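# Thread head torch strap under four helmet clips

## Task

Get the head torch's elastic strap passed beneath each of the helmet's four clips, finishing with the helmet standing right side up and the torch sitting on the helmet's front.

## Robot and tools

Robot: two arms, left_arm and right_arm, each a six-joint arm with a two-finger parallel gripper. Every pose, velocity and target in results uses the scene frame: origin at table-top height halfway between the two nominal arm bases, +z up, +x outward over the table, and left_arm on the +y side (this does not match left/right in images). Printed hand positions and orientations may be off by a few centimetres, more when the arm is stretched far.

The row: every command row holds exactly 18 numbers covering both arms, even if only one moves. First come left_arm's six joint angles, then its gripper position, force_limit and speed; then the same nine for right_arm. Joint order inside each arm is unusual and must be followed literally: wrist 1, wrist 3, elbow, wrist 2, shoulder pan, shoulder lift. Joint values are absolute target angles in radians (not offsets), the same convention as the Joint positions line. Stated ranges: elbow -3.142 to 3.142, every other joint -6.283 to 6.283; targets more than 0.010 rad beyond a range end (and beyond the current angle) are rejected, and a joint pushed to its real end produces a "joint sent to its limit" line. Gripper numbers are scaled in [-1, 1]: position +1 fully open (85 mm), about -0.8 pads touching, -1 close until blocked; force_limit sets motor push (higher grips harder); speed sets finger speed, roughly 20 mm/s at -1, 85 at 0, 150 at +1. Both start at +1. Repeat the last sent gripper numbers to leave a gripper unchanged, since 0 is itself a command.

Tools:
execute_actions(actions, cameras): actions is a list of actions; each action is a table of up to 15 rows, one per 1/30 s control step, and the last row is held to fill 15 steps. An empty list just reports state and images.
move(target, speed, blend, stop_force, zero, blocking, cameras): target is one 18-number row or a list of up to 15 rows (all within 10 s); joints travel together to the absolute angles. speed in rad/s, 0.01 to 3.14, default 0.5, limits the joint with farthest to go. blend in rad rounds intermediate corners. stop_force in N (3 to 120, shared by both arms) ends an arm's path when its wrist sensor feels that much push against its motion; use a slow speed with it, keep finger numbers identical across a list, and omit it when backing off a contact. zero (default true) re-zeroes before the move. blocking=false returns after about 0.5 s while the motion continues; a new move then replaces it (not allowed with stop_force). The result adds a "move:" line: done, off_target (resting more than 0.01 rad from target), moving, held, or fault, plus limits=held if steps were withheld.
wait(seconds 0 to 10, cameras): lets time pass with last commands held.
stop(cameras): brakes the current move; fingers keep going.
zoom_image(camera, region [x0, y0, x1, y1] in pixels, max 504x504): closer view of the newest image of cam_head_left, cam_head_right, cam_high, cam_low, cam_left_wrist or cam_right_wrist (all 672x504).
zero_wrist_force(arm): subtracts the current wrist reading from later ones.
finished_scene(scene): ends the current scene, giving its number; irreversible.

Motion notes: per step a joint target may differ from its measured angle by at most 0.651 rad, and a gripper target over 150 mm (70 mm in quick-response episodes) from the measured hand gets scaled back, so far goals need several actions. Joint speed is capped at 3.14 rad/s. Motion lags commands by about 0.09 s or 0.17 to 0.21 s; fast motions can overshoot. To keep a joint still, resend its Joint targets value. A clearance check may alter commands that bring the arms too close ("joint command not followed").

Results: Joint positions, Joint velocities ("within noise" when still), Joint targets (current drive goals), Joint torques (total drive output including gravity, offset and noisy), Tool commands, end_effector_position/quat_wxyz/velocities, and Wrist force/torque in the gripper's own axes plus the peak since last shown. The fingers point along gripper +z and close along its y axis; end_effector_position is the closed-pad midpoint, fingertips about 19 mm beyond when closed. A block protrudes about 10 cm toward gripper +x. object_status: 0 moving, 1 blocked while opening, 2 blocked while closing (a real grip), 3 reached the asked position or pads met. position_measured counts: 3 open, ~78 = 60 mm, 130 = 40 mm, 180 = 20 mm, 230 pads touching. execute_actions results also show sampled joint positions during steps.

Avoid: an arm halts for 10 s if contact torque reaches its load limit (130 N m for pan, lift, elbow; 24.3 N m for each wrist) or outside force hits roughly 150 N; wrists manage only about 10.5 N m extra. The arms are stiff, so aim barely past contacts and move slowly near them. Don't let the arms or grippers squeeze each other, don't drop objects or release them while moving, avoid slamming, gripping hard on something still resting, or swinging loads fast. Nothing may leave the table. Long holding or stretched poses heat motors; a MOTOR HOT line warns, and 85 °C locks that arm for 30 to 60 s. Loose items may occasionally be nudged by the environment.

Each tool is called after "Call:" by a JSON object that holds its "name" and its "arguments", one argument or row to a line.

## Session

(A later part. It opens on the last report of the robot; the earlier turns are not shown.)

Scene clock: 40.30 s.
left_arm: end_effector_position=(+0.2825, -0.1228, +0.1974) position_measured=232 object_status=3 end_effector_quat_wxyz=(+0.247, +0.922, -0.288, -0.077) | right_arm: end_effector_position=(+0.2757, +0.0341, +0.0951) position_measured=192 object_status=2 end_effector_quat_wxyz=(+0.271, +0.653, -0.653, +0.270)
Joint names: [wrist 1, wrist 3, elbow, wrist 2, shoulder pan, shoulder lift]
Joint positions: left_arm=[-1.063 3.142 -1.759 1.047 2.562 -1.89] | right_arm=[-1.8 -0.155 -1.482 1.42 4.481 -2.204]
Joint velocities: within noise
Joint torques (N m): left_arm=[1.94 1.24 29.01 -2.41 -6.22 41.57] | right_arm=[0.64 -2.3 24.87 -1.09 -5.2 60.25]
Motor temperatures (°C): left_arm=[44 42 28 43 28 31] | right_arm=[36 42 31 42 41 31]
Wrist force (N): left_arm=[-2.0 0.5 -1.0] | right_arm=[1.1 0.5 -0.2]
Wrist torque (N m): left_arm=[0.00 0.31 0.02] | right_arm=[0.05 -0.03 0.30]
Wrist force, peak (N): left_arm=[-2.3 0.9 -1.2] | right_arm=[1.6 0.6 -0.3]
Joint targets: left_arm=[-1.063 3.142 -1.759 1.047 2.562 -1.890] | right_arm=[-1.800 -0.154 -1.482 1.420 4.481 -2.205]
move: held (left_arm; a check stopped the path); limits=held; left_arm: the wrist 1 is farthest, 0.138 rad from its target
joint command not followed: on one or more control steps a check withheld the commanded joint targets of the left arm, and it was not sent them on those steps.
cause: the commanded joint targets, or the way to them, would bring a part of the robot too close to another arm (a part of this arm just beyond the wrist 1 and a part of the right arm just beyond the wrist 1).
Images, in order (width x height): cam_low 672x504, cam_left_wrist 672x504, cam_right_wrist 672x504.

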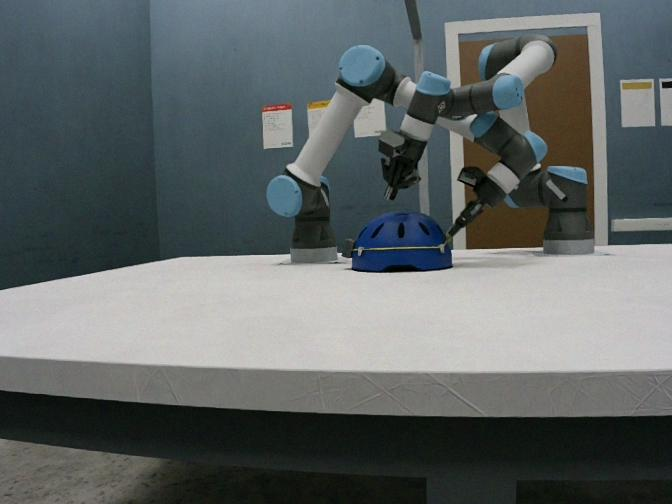

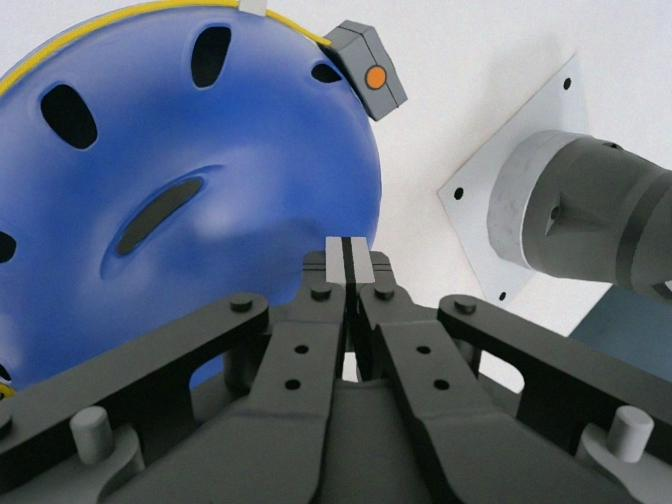

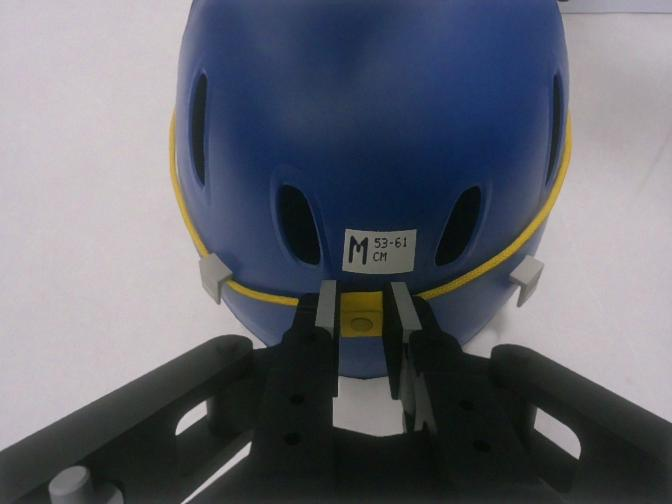

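Call:
{"name": "move", "arguments": {
  "target": [
    [-1.1088,3.1416,-1.737,1.047,2.5616,-1.8666,-1,-1,0,-1.7998,-0.1545,-1.482,1.4202,4.4811,-2.2045,-1,-1,-1],
    [-1.8158,3.1416,-1.2787,1.047,2.5616,-2.1415,-1,-1,0,-1.7998,-0.1545,-1.482,1.4202,4.4811,-2.2045,-1,-1,-1]
  ],
  "speed": 0.3,
  "cameras": ["cam_left_wrist","cam_low"]
}}

Call:
{"name": "move", "arguments": {
  "target": [-1.6534,3.1416,-1.3768,1.047,2.5616,-2.2058,-1,-1,0,-1.7998,-0.1545,-1.482,1.4202,4.4811,-2.2045,-1,-1,-1],
  "speed": 0.035,
  "stop_force": 40,
  "cameras": ["cam_left_wrist","cam_right_wrist","cam_low","cam_head_left"]
}}

Scene clock: 44.47 s.
left_arm: end_effector_position=(+0.2873, -0.1261, +0.2145) position_measured=232 object_status=3 end_effector_quat_wxyz=(+0.164, +0.911, -0.214, -0.313) | right_arm: end_effector_position=(+0.2757, +0.0341, +0.0951) position_measured=192 object_status=2 end_effector_quat_wxyz=(+0.271, +0.653, -0.653, +0.270)
Joint names: [wrist 1, wrist 3, elbow, wrist 2, shoulder pan, shoulder lift]
Joint positions: left_arm=[-1.816 3.142 -1.279 1.047 2.562 -2.141] | right_arm=[-1.8 -0.155 -1.482 1.42 4.481 -2.204]
Joint velocities: within noise
Joint torques (N m): left_arm=[0.29 1.04 30.48 -2.6 -3.21 36.86] | right_arm=[-0.31 -2.01 25.87 -1.03 -3.79 59.15]
Motor temperatures (°C): left_arm=[44 42 28 43 28 31] | right_arm=[36 42 31 42 41 31]
Wrist force (N): left_arm=[-1.1 1.4 -2.5] | right_arm=[1.2 0.6 -0.1]
Wrist torque (N m): left_arm=[0.04 0.21 -0.15] | right_arm=[0.08 -0.05 0.31]
Wrist force, peak (N): left_arm=[-1.8 1.4 -2.4] | right_arm=[1.5 0.5 -0.4]
Joint targets: left_arm=[-1.816 3.142 -1.279 1.047 2.562 -2.141] | right_arm=[-1.800 -0.154 -1.482 1.420 4.481 -2.205]
move: done
Images, in order (width x height): cam_low 672x504, cam_left_wrist 672x504.

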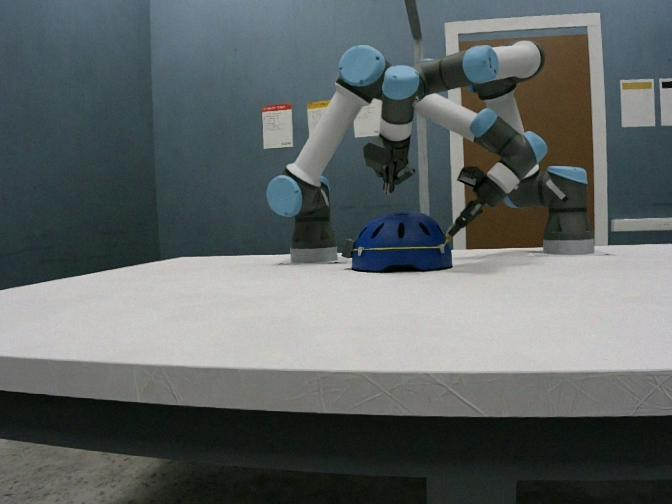

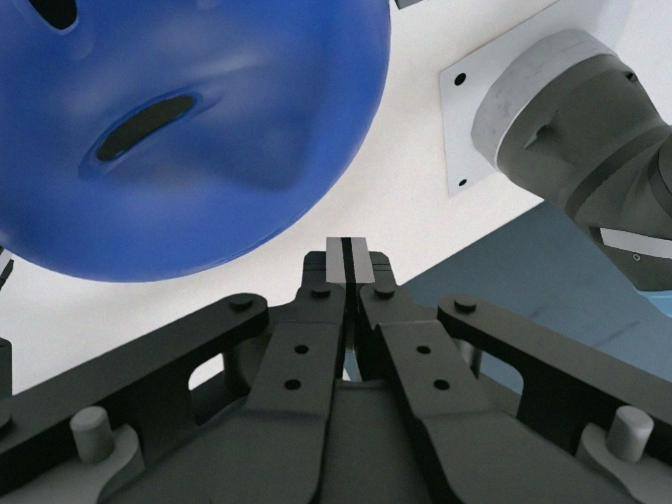

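Scene clock: 48.70 s.
left_arm: end_effector_position=(+0.2884, -0.1270, +0.1669) position_measured=232 object_status=3 end_effector_quat_wxyz=(+0.164, +0.911, -0.214, -0.313) | right_arm: end_effector_position=(+0.2757, +0.0341, +0.0951) position_measured=192 object_status=2 end_effector_quat_wxyz=(+0.271, +0.653, -0.653, +0.270)
Joint names: [wrist 1, wrist 3, elbow, wrist 2, shoulder pan, shoulder lift]
Joint positions: left_arm=[-1.713 3.142 -1.341 1.047 2.562 -2.182] | right_arm=[-1.8 -0.155 -1.482 1.42 4.481 -2.204]
Joint velocities: within noise
Joint torques (N m): left_arm=[0.62 0.9 15.63 4.47 -0.2 32.31] | right_arm=[-1.25 -2.05 24.79 -1.05 -3.67 57.22]
Motor temperatures (°C): left_arm=[44 42 28 43 28 31] | right_arm=[36 42 31 42 41 31]
Wrist force (N): left_arm=[-16.8 17.6 -33.0] | right_arm=[1.3 0.4 -0.4]
Wrist torque (N m): left_arm=[-0.01 0.23 -0.11] | right_arm=[0.04 -0.06 0.30]
Wrist force, peak (N): left_arm=[-30.9 20.9 -51.1] | right_arm=[1.4 0.7 -0.1]
Joint targets: left_arm=[-1.713 3.142 -1.341 1.047 2.562 -2.182] | right_arm=[-1.800 -0.154 -1.482 1.420 4.481 -2.205]
move: contact (left_arm); left_arm: the wrist 1 is farthest, 0.060 rad from its target
Images, in order (width x height): cam_head_left 672x504, cam_low 672x504, cam_left_wrist 672x504, cam_right_wrist 672x504.

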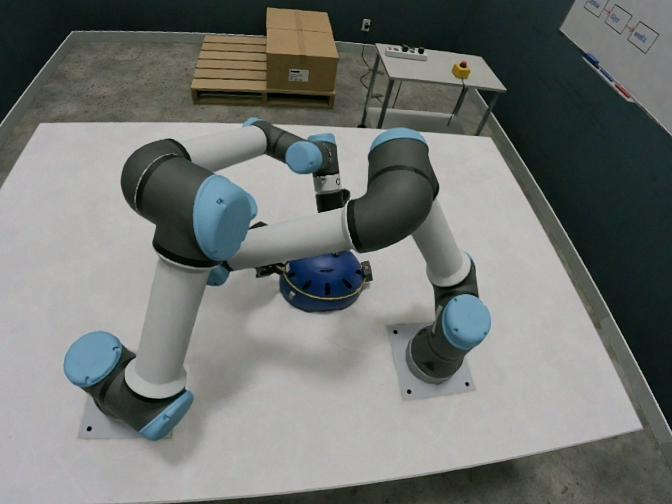

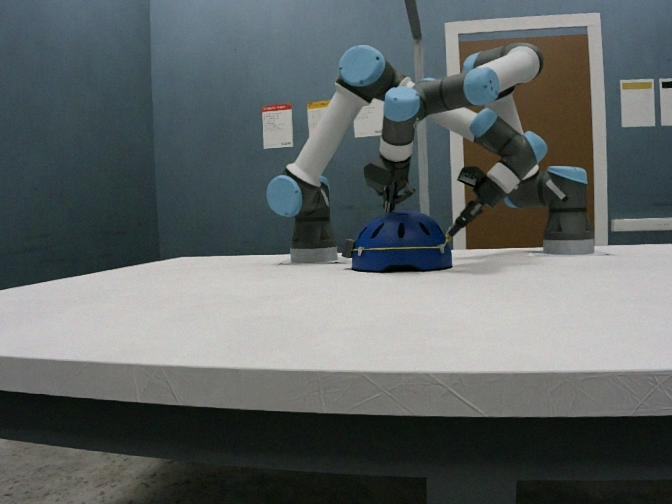

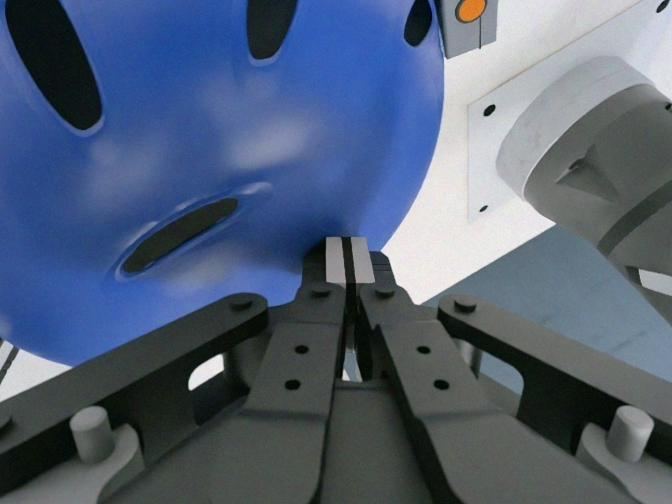

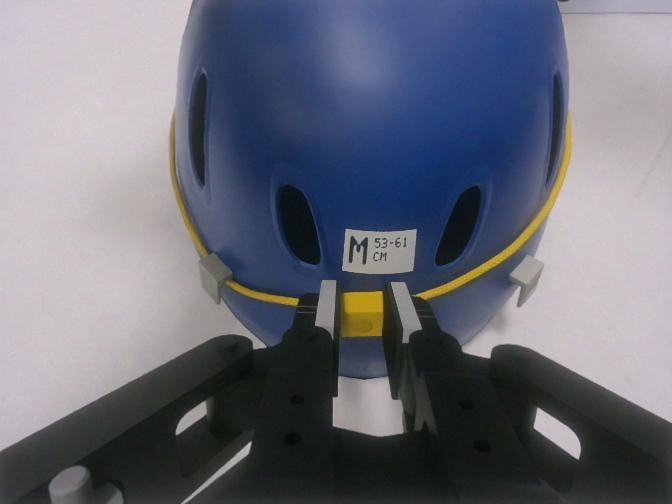

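Call:
{"name": "move", "arguments": {
  "target": [
    [-1.713,3.142,-1.341,1.047,2.562,-2.182,-1,-1,0,-1.8438,-0.1037,-1.3968,1.4688,4.5504,-2.252,-1,-1,-1],
    [-1.713,3.142,-1.341,1.047,2.562,-2.182,-1,-1,0,-1.7459,-0.1037,-1.4319,1.4688,4.5504,-2.3148,-1,-1,-1]
  ],
  "speed": 0.05,
  "cameras": ["cam_left_wrist","cam_right_wrist"]
}}

Call:
{"name": "zoom_image", "arguments": {
  "camera": "cam_right_wrist",
  "region": [150, 50, 600, 370]
}}

Scene clock: 53.70 s.
left_arm: end_effector_position=(+0.2885, -0.1267, +0.1668) position_measured=232 object_status=3 end_effector_quat_wxyz=(+0.164, +0.911, -0.214, -0.313) | right_arm: end_effector_position=(+0.2359, +0.0741, +0.0452) position_measured=192 object_status=2 end_effector_quat_wxyz=(+0.271, +0.653, -0.654, +0.270)
Joint names: [wrist 1, wrist 3, elbow, wrist 2, shoulder pan, shoulder lift]
Joint positions: left_arm=[-1.713 3.142 -1.341 1.047 2.562 -2.182] | right_arm=[-1.746 -0.104 -1.432 1.469 4.55 -2.315]
Joint velocities: within noise
Joint torques (N m): left_arm=[2.77 1.78 -1.23 5.77 8.38 30.16] | right_arm=[4.7 2.15 13.29 2.32 9.75 43.97]
Motor temperatures (°C): left_arm=[44 42 28 43 28 31] | right_arm=[36 42 31 42 41 31]
Wrist force (N): left_arm=[-18.7 23.4 -31.8] | right_arm=[5.6 -2.0 1.9]
Wrist torque (N m): left_arm=[-0.02 0.23 -0.08] | right_arm=[0.16 0.08 0.31]
Wrist force, peak (N): left_arm=[-18.7 23.4 -32.0] | right_arm=[5.7 -2.2 2.3]
Joint targets: left_arm=[-1.713 3.142 -1.341 1.047 2.562 -2.182] | right_arm=[-1.746 -0.104 -1.432 1.469 4.550 -2.315]
move: done
Images, in order (width x height): cam_left_wrist 672x504, cam_right_wrist 672x504.

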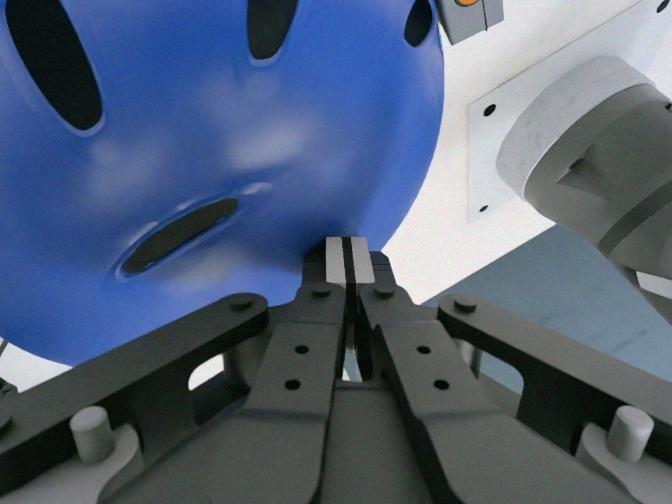

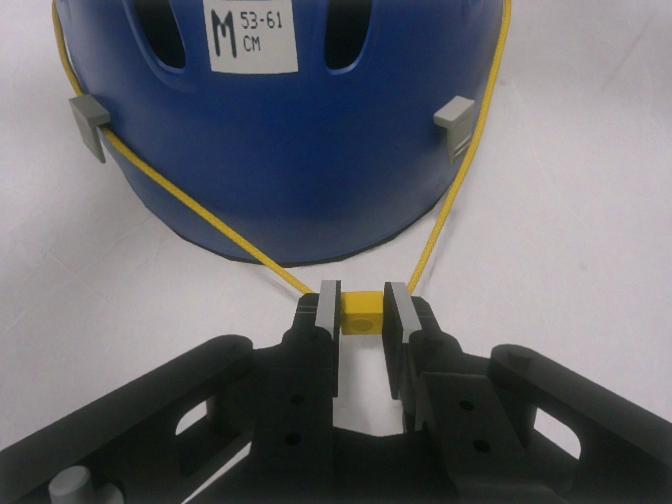

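Scaled by 1.120 from the camera's 672x504 image, which has a finer 960x720 frame.

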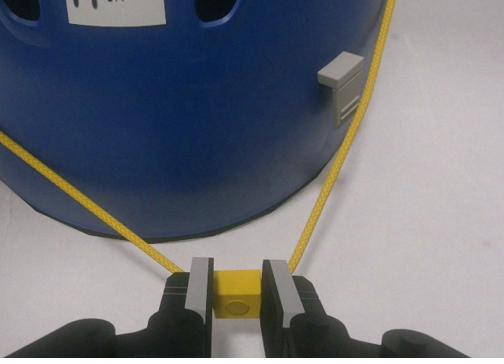

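Same as before. Now C.

Call:
{"name": "move", "arguments": {
  "target": [-1.713,3.142,-1.341,1.047,2.562,-2.182,-1,-1,0,-1.7158,-0.077,-1.484,1.4972,4.5907,-2.2953,-1,-1,-1],
  "speed": 0.05,
  "cameras": ["cam_left_wrist","cam_right_wrist"]
}}

Call:
{"name": "zoom_image", "arguments": {
  "camera": "cam_right_wrist",
  "region": [250, 0, 600, 320]
}}

Scene clock: 55.30 s.
left_arm: end_effector_position=(+0.2885, -0.1267, +0.1668) position_measured=232 object_status=3 end_effector_quat_wxyz=(+0.164, +0.911, -0.214, -0.313) | right_arm: end_effector_position=(+0.2080, +0.0692, +0.0400) position_measured=192 object_status=2 end_effector_quat_wxyz=(+0.271, +0.654, -0.653, +0.270)
Joint names: [wrist 1, wrist 3, elbow, wrist 2, shoulder pan, shoulder lift]
Joint positions: left_arm=[-1.713 3.142 -1.341 1.047 2.562 -2.182] | right_arm=[-1.716 -0.077 -1.484 1.497 4.59 -2.295]
Joint velocities: within noise
Joint torques (N m): left_arm=[2.71 1.91 1.25 3.43 8.33 29.22] | right_arm=[4.24 2.41 12.54 2.83 10.2 62.39]
Motor temperatures (°C): left_arm=[44 42 28 43 28 31] | right_arm=[36 42 31 42 41 31]
Wrist force (N): left_arm=[-23.6 19.6 -32.1] | right_arm=[5.3 -4.7 1.6]
Wrist torque (N m): left_arm=[-0.05 0.16 -0.14] | right_arm=[0.33 0.06 0.33]
Wrist force, peak (N): left_arm=[-23.6 19.9 -32.0] | right_arm=[5.8 -4.7 1.4]
Joint targets: left_arm=[-1.713 3.142 -1.341 1.047 2.562 -2.182] | right_arm=[-1.716 -0.077 -1.484 1.497 4.591 -2.295]
move: done
Images, in order (width x height): cam_left_wrist 672x504, cam_right_wrist 672x504.

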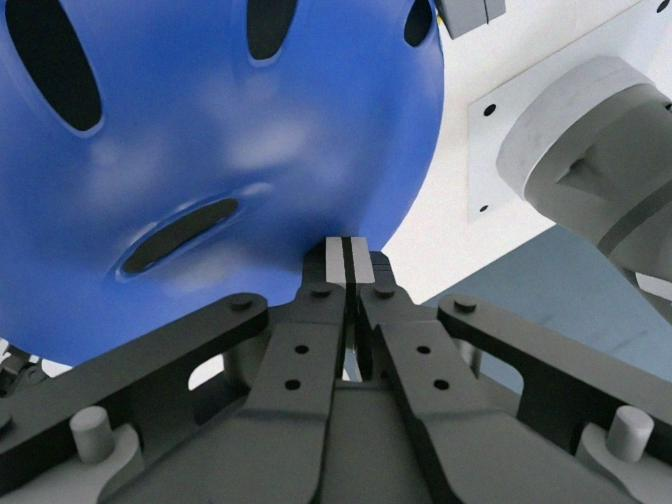

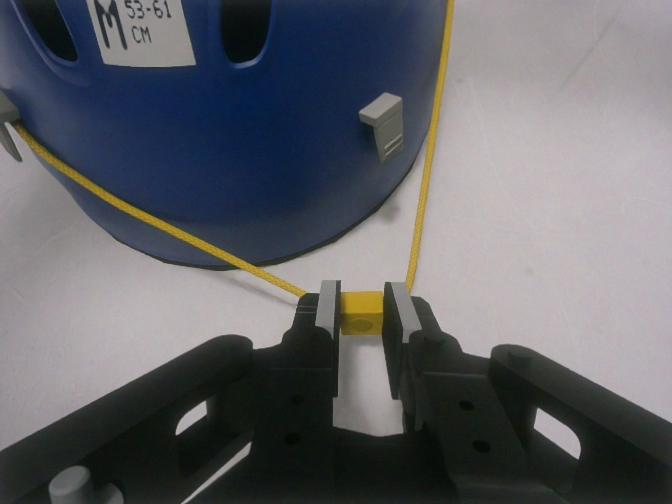

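Scaled by 1.440 from the camera's 672x504 image, which has a finer 960x720 frame.

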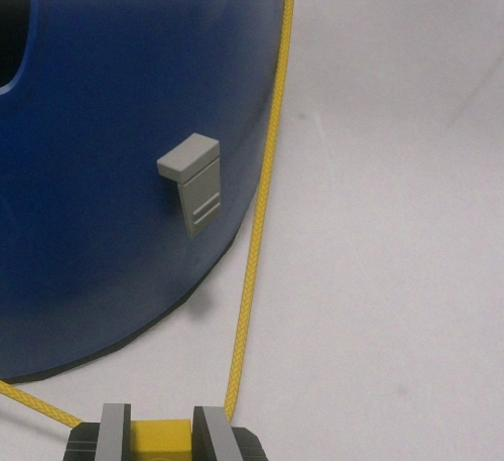

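Call:
{"name": "move", "arguments": {
  "target": [
    [-1.713,3.142,-1.341,1.047,2.562,-2.182,-1,-1,0,-1.6973,-0.077,-1.488,1.4972,4.5907,-2.3098,-1,-1,-1],
    [-1.713,3.142,-1.341,1.047,2.562,-2.182,-1,-1,0,-1.6635,-0.1187,-1.548,1.4527,4.5276,-2.2792,-1,-1,-1]
  ],
  "speed": 0.05,
  "cameras": ["cam_left_wrist","cam_right_wrist"]
}}

Call:
{"name": "zoom_image", "arguments": {
  "camera": "cam_right_wrist",
  "region": [250, 0, 600, 320]
}}

Scene clock: 57.97 s.
left_arm: end_effector_position=(+0.2879, -0.1284, +0.1677) position_measured=232 object_status=3 end_effector_quat_wxyz=(+0.168, +0.910, -0.213, -0.314) end_effector_velocity=(+0.000, -0.001, +0.002) end_effector_angular_velocity=(-0.004, +0.002, +0.003) | right_arm: end_effector_position=(+0.2455, +0.0391, +0.0300) position_measured=192 object_status=2 end_effector_quat_wxyz=(+0.271, +0.653, -0.654, +0.270)
Joint names: [wrist 1, wrist 3, elbow, wrist 2, shoulder pan, shoulder lift]
Joint positions: left_arm=[-1.713 3.142 -1.341 1.039 2.562 -2.182] | right_arm=[-1.664 -0.119 -1.548 1.453 4.528 -2.279]
Joint velocities: left_arm=[-0.001 0 0 -0.005 0 0.002] | right_arm=[within noise]
Joint torques (N m): left_arm=[-4.47 1.25 2.98 8.84 5.99 14.46] | right_arm=[-7.22 -2.1 -8 -5.23 -22.85 54.26]
Motor temperatures (°C): left_arm=[44 42 28 43 28 31] | right_arm=[36 42 31 42 41 31]
Wrist force (N): left_arm=[-3.5 49.3 -39.1] | right_arm=[-26.4 10.0 -28.0]
Wrist torque (N m): left_arm=[-0.32 0.50 0.20] | right_arm=[0.26 -0.25 0.04]
Wrist force, peak (N): left_arm=[-5.4 50.8 -44.1] | right_arm=[-27.8 11.8 -30.1]
Joint targets: left_arm=[-1.713 3.142 -1.341 1.047 2.562 -2.182] | right_arm=[-1.663 -0.119 -1.548 1.453 4.528 -2.279]
move: done
Images, in order (width x height): cam_left_wrist 672x504, cam_right_wrist 672x504.

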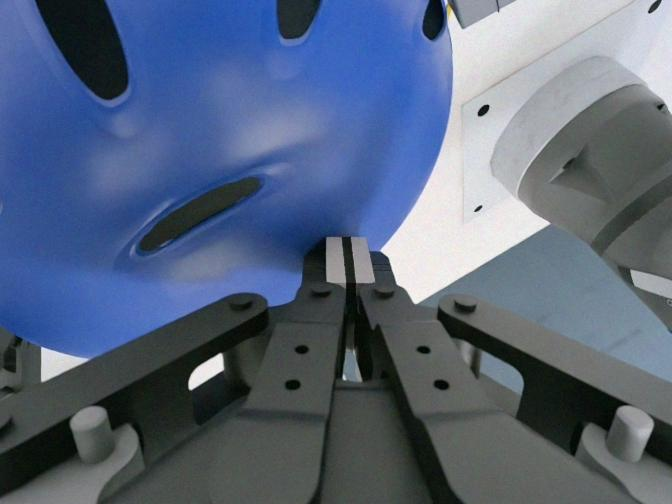

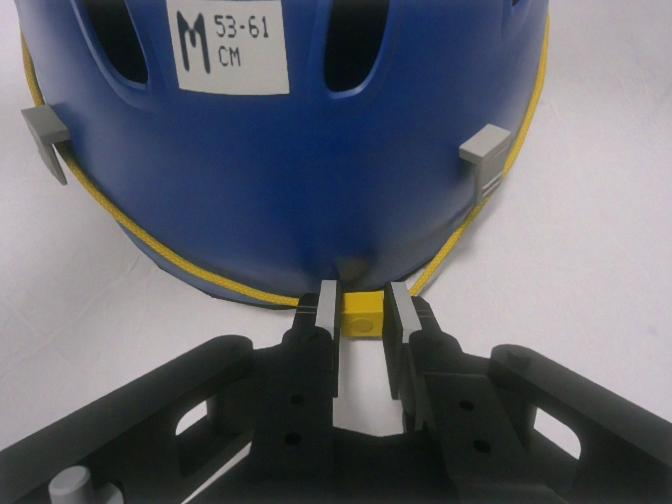

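Scaled by 1.440 from the camera's 672x504 image, which has a finer 960x720 frame.

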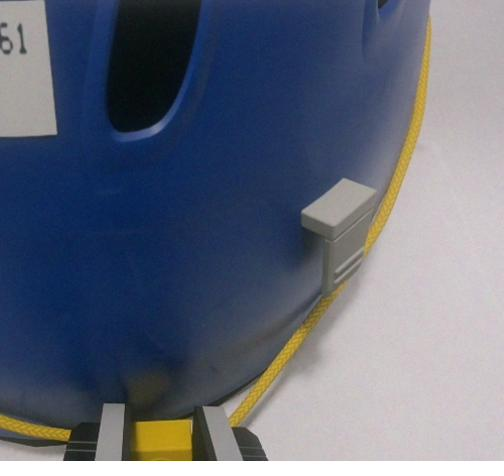

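Call:
{"name": "move", "arguments": {
  "target": [-1.713,3.142,-1.341,1.047,2.562,-2.182,-1,-1,0,-1.7612,-0.129,-1.4814,1.4438,4.5148,-2.2468,-1,-1,-1],
  "speed": 0.06,
  "cameras": ["cam_left_wrist","cam_right_wrist"]
}}

Call:
{"name": "zoom_image", "arguments": {
  "camera": "cam_right_wrist",
  "region": [250, 0, 600, 320]
}}

Scene clock: 60.57 s.
left_arm: end_effector_position=(+0.2879, -0.1286, +0.1677) position_measured=232 object_status=3 end_effector_quat_wxyz=(+0.168, +0.910, -0.213, -0.314) | right_arm: end_effector_position=(+0.2558, +0.0481, +0.0699) position_measured=192 object_status=2 end_effector_quat_wxyz=(+0.271, +0.653, -0.654, +0.270)
Joint names: [wrist 1, wrist 3, elbow, wrist 2, shoulder pan, shoulder lift]
Joint positions: left_arm=[-1.713 3.142 -1.341 1.039 2.562 -2.182] | right_arm=[-1.761 -0.129 -1.482 1.444 4.515 -2.247]
Joint velocities: within noise
Joint torques (N m): left_arm=[2.14 -1.19 2.67 8.62 4.24 11.61] | right_arm=[-1.45 -2.65 28.38 -1.74 -7.42 63.47]
Motor temperatures (°C): left_arm=[44 42 28 43 28 31] | right_arm=[36 42 31 42 41 31]
Wrist force (N): left_arm=[-23.2 34.9 -44.6] | right_arm=[2.4 0.7 2.0]
Wrist torque (N m): left_arm=[-0.12 0.25 -0.02] | right_arm=[0.06 0.02 0.29]
Wrist force, peak (N): left_arm=[-3.8 49.2 -39.9] | right_arm=[-26.0 10.1 -28.3]
Joint targets: left_arm=[-1.713 3.142 -1.341 1.047 2.562 -2.182] | right_arm=[-1.761 -0.129 -1.481 1.444 4.515 -2.247]
move: done
Images, in order (width x height): cam_left_wrist 672x504, cam_right_wrist 672x504.

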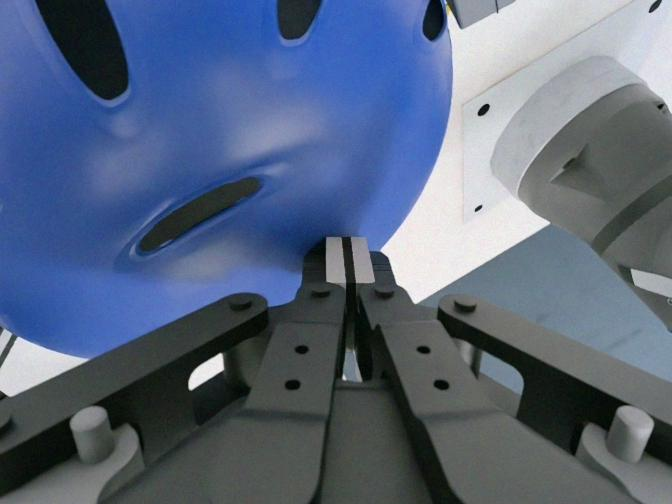

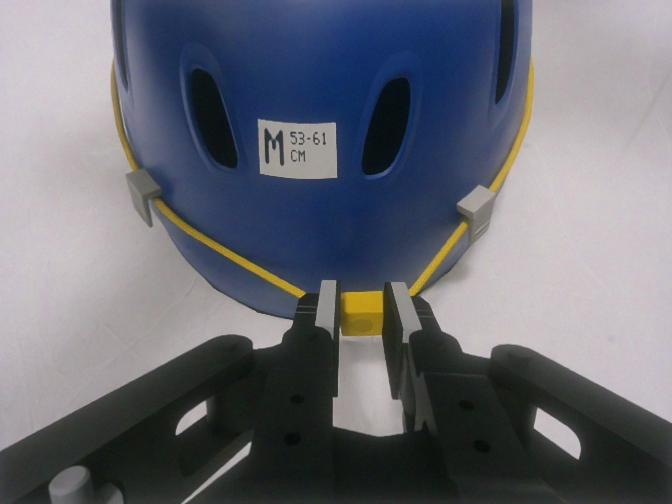

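Scaled by 1.440 from the camera's 672x504 image, which has a finer 960x720 frame.

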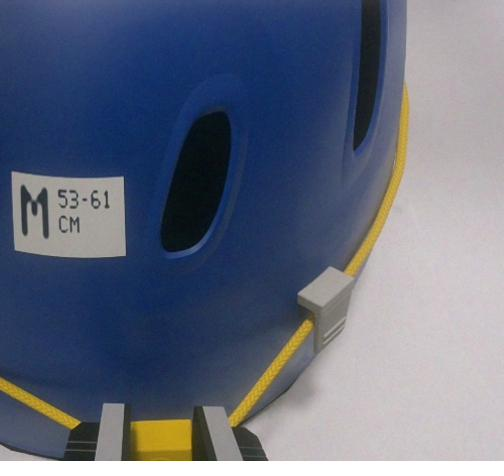

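Call:
{"name": "move", "arguments": {
  "target": [-1.713,3.142,-1.341,1.047,2.562,-2.182,-1,-1,0,-1.794,-0.1507,-1.4819,1.4237,4.4862,-2.2108,-1,-1,-1],
  "speed": 0.06,
  "cameras": ["cam_right_wrist"]
}}

Scene clock: 61.83 s.
left_arm: end_effector_position=(+0.2879, -0.1286, +0.1677) position_measured=232 object_status=3 end_effector_quat_wxyz=(+0.168, +0.910, -0.213, -0.314) | right_arm: end_effector_position=(+0.2727, +0.0365, +0.0912) position_measured=192 object_status=2 end_effector_quat_wxyz=(+0.271, +0.653, -0.653, +0.270)
Joint names: [wrist 1, wrist 3, elbow, wrist 2, shoulder pan, shoulder lift]
Joint positions: left_arm=[-1.713 3.142 -1.341 1.039 2.562 -2.182] | right_arm=[-1.794 -0.151 -1.482 1.424 4.486 -2.211]
Joint velocities: within noise
Joint torques (N m): left_arm=[1.92 -1.89 1.93 8.68 2.69 12.33] | right_arm=[-1.55 -2.41 15.14 -2.43 -7.49 63.7]
Motor temperatures (°C): left_arm=[44 42 28 43 28 31] | right_arm=[36 42 31 42 41 31]
Wrist force (N): left_arm=[-23.3 34.9 -44.4] | right_arm=[1.6 1.9 2.1]
Wrist torque (N m): left_arm=[-0.12 0.27 -0.03] | right_arm=[0.04 -0.06 0.31]
Wrist force, peak (N): left_arm=[-23.7 34.8 -44.8] | right_arm=[2.0 1.9 2.3]
Joint targets: left_arm=[-1.713 3.142 -1.341 1.047 2.562 -2.182] | right_arm=[-1.794 -0.151 -1.482 1.424 4.486 -2.211]
move: done
Images, in order (width x height): cam_right_wrist 672x504.

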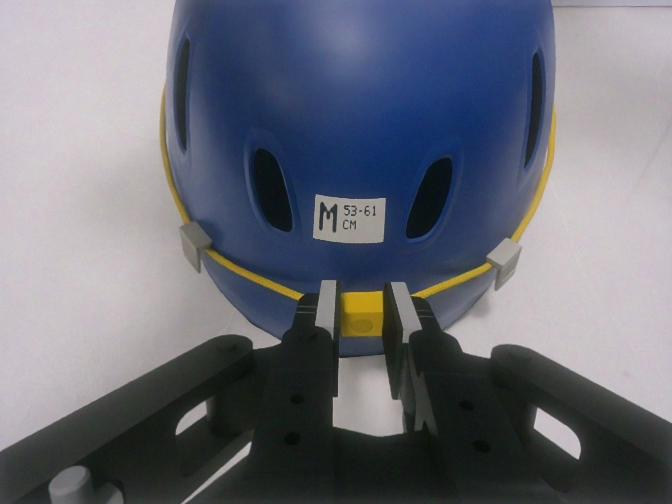

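Call:
{"name": "move", "arguments": {
  "target": [-1.8158,3.1416,-1.2787,1.047,2.5616,-2.1415,-1,-1,0,-1.794,-0.1507,-1.4819,1.4237,4.4862,-2.2108,-1,-1,-1],
  "speed": 0.1,
  "cameras": ["cam_right_wrist"]
}}

Call:
{"name": "move", "arguments": {
  "target": [-1.8158,3.1416,-1.2787,1.047,2.5616,-2.1415,-1,-1,0,-1.794,-0.1507,-1.4819,1.4237,4.4862,-2.2108,0.1,-1,-1],
  "cameras": ["cam_left_wrist","cam_right_wrist"]
}}

Scene clock: 63.57 s.
left_arm: end_effector_position=(+0.2873, -0.1261, +0.2144) position_measured=232 object_status=3 end_effector_quat_wxyz=(+0.164, +0.911, -0.214, -0.313) | right_arm: end_effector_position=(+0.2728, +0.0364, +0.0914) position_measured=192 object_status=2 end_effector_quat_wxyz=(+0.271, +0.653, -0.653, +0.270)
Joint names: [wrist 1, wrist 3, elbow, wrist 2, shoulder pan, shoulder lift]
Joint positions: left_arm=[-1.816 3.142 -1.279 1.047 2.562 -2.142] | right_arm=[-1.794 -0.151 -1.482 1.424 4.486 -2.211]
Joint velocities: within noise
Joint torques (N m): left_arm=[0.34 -1.96 30.16 -2.71 -7.01 52.17] | right_arm=[-1.88 -2.38 19.05 1.11 -4.62 57.6]
Motor temperatures (°C): left_arm=[44 42 28 43 28 31] | right_arm=[36 42 31 42 41 31]
Wrist force (N): left_arm=[-0.7 4.5 -2.4] | right_arm=[0.9 0.6 1.1]
Wrist torque (N m): left_arm=[0.51 0.16 -0.15] | right_arm=[0.09 -0.03 0.31]
Wrist force, peak (N): left_arm=[-23.1 35.0 -44.8] | right_arm=[1.4 2.0 2.3]
Joint targets: left_arm=[-1.816 3.142 -1.279 1.047 2.562 -2.141] | right_arm=[-1.794 -0.151 -1.482 1.424 4.486 -2.211]
move: done
Images, in order (width x height): cam_right_wrist 672x504.

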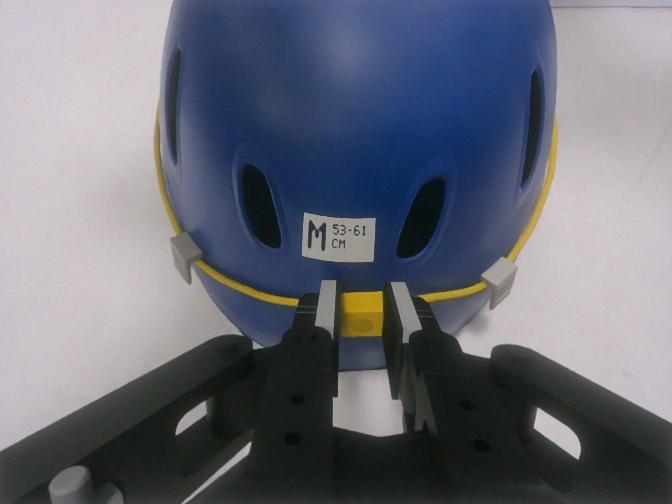

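Scene clock: 65.30 s.
left_arm: end_effector_position=(+0.2873, -0.1261, +0.2145) position_measured=232 object_status=3 end_effector_quat_wxyz=(+0.164, +0.911, -0.214, -0.313) | right_arm: end_effector_position=(+0.2728, +0.0364, +0.0914) position_measured=117 object_status=0 end_effector_quat_wxyz=(+0.271, +0.653, -0.653, +0.270)
Joint names: [wrist 1, wrist 3, elbow, wrist 2, shoulder pan, shoulder lift]
Joint positions: left_arm=[-1.816 3.142 -1.279 1.047 2.562 -2.141] | right_arm=[-1.794 -0.151 -1.482 1.424 4.486 -2.211]
Joint velocities: within noise
Joint torques (N m): left_arm=[1.05 -1.96 27.46 -2.34 -6.67 51.59] | right_arm=[-1.57 -2.42 24.58 0.66 0.61 51]
Motor temperatures (°C): left_arm=[44 42 28 43 28 31] | right_arm=[36 42 31 42 41 31]
Wrist force (N): left_arm=[-0.4 4.7 -2.3] | right_arm=[1.2 0.5 0.5]
Wrist torque (N m): left_arm=[0.57 0.11 -0.15] | right_arm=[0.07 -0.04 0.31]
Wrist force, peak (N): left_arm=[-0.8 4.8 -2.3] | right_arm=[1.5 0.5 0.7]
Joint targets: left_arm=[-1.816 3.142 -1.279 1.047 2.562 -2.141] | right_arm=[-1.794 -0.151 -1.482 1.424 4.486 -2.211]
move: done
Images, in order (width x height): cam_left_wrist 672x504, cam_right_wrist 672x504.

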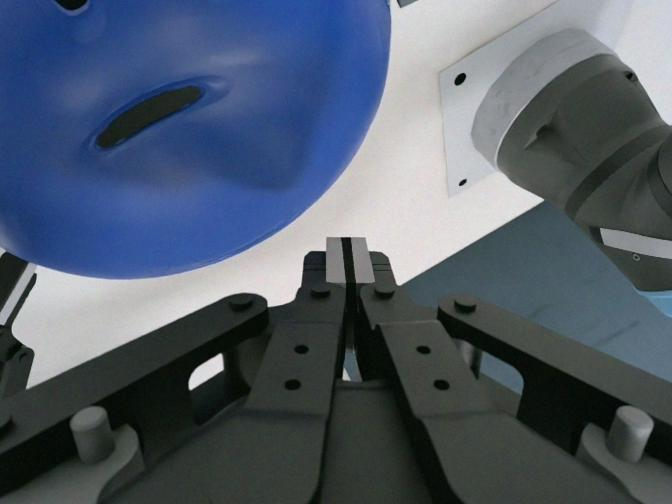

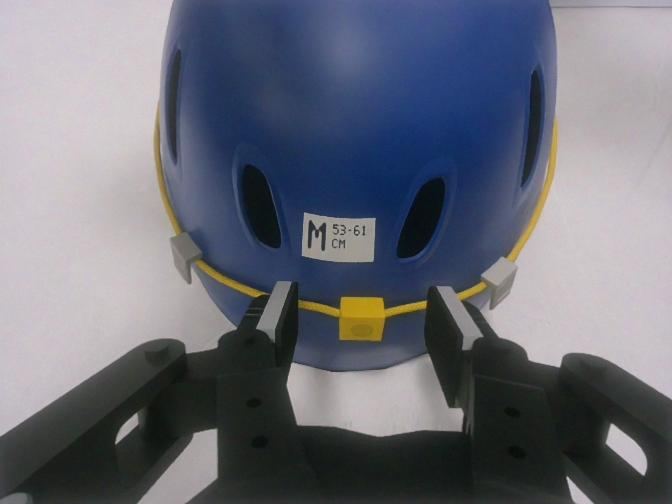

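Call:
{"name": "move", "arguments": {
  "target": [-1.8158,3.1416,-1.2787,1.047,2.5616,-2.1415,-1,-1,0,-1.946,-0.1435,-1.2971,1.4291,4.4939,-2.2447,0.1,-1,-1],
  "speed": 0.12
}}

Call:
{"name": "zoom_image", "arguments": {
  "camera": "cam_low",
  "region": [335, 195, 475, 285]
}}

Call:
{"name": "zoom_image", "arguments": {
  "camera": "cam_high",
  "region": [170, 220, 290, 320]
}}

Call:
{"name": "zoom_image", "arguments": {
  "camera": "cam_right_wrist",
  "region": [130, 50, 580, 370]
}}

Call:
{"name": "zoom_image", "arguments": {
  "camera": "cam_head_left",
  "region": [260, 230, 390, 330]
}}

Scene clock: 67.80 s.
left_arm: end_effector_position=(+0.2873, -0.1261, +0.2145) position_measured=232 object_status=3 end_effector_quat_wxyz=(+0.164, +0.911, -0.214, -0.313) | right_arm: end_effector_position=(+0.2758, +0.0759, +0.1350) position_measured=117 object_status=3 end_effector_quat_wxyz=(+0.271, +0.653, -0.654, +0.270)
Joint names: [wrist 1, wrist 3, elbow, wrist 2, shoulder pan, shoulder lift]
Joint positions: left_arm=[-1.816 3.142 -1.279 1.047 2.562 -2.141] | right_arm=[-1.946 -0.144 -1.297 1.429 4.494 -2.245]
Joint velocities: within noise
Joint torques (N m): left_arm=[1.82 -1.76 22.61 -1.97 -5.78 51.06] | right_arm=[-1.78 2.34 28.07 0.75 6.87 44.22]
Motor temperatures (°C): left_arm=[44 42 28 43 28 31] | right_arm=[36 42 31 42 41 31]
Wrist force (N): left_arm=[-0.6 4.2 -2.5] | right_arm=[1.2 0.4 0.4]
Wrist torque (N m): left_arm=[0.48 0.14 -0.15] | right_arm=[0.07 -0.08 0.30]
Wrist force, peak (N): left_arm=[-0.7 4.8 -2.5] | right_arm=[1.6 0.5 0.7]
Joint targets: left_arm=[-1.816 3.142 -1.279 1.047 2.562 -2.141] | right_arm=[-1.946 -0.143 -1.297 1.429 4.494 -2.245]
move: done

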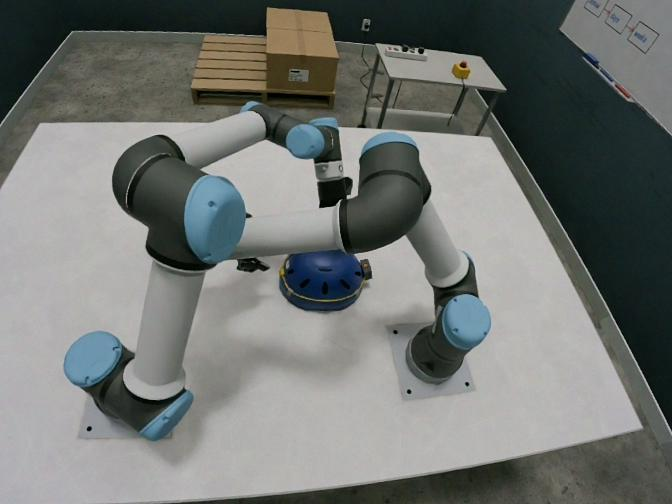

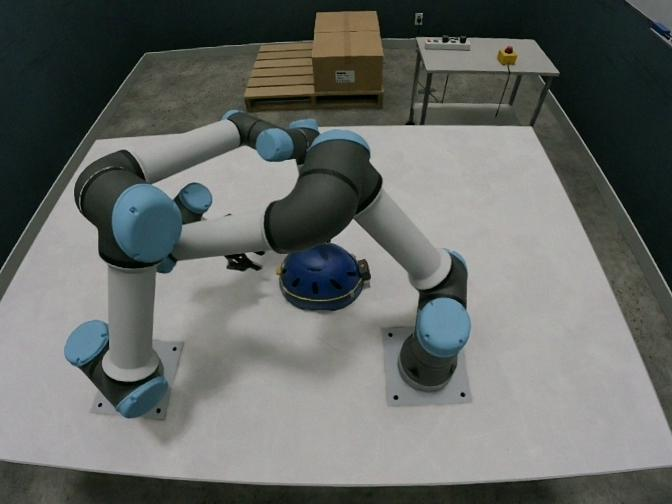

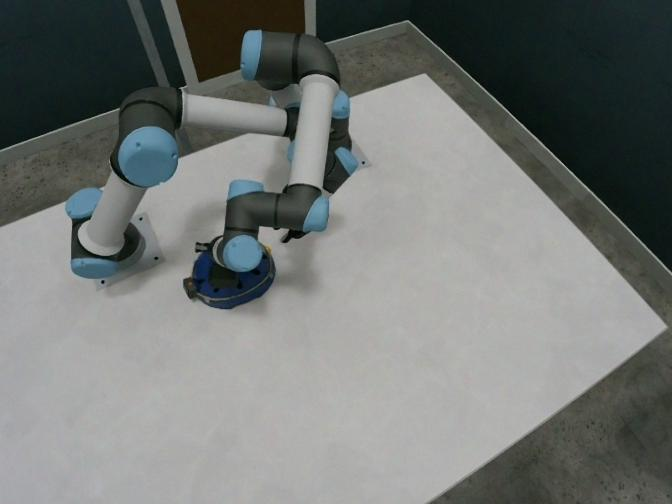

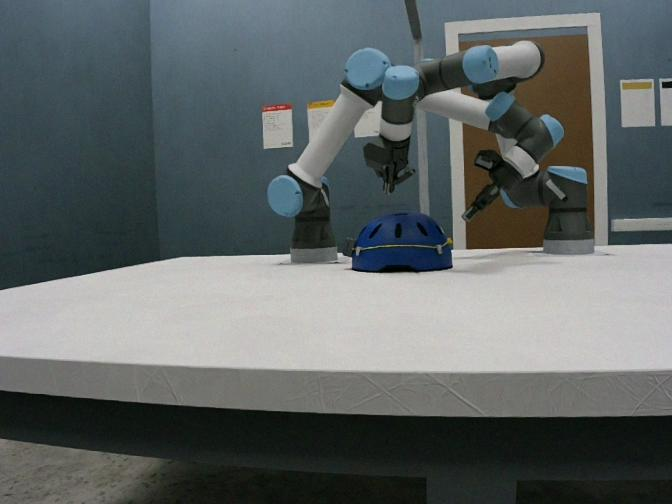

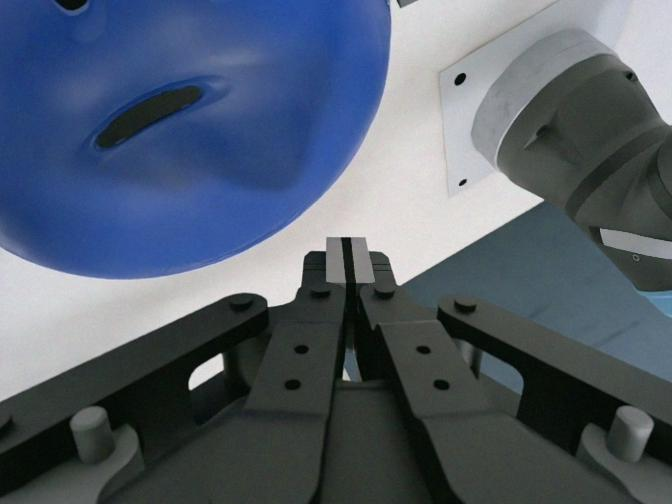

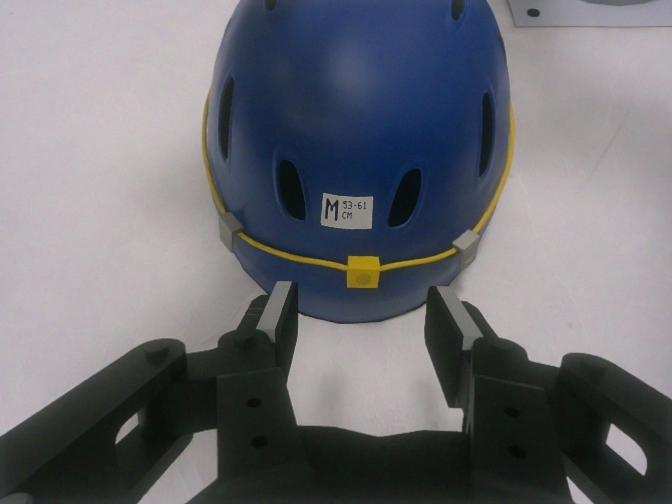

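Scaled by 3.600 from the camera's 672x504 image, which has a finer 960x720 frame.

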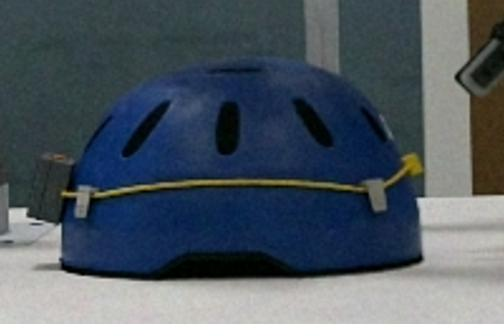

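Scaled by 4.200 from the camera's 672x504 image, which has a finer 960x720 frame.

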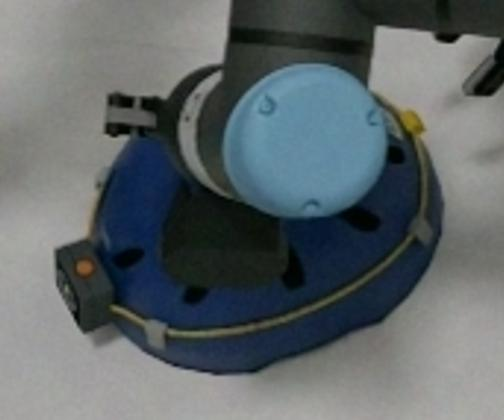

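Scaled by 1.120 from the camera's 672x504 image, which has a finer 960x720 frame.

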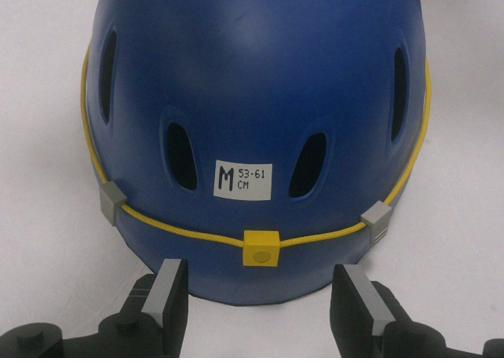

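Scaled by 3.877 from the camera's 672x504 image, which has a finer 960x720 frame.

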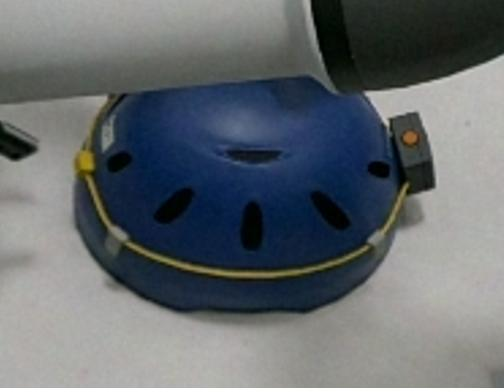

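Call:
{"name": "finished_scene", "arguments": {
  "scene": 2
}}

The scene is finished: the task was done.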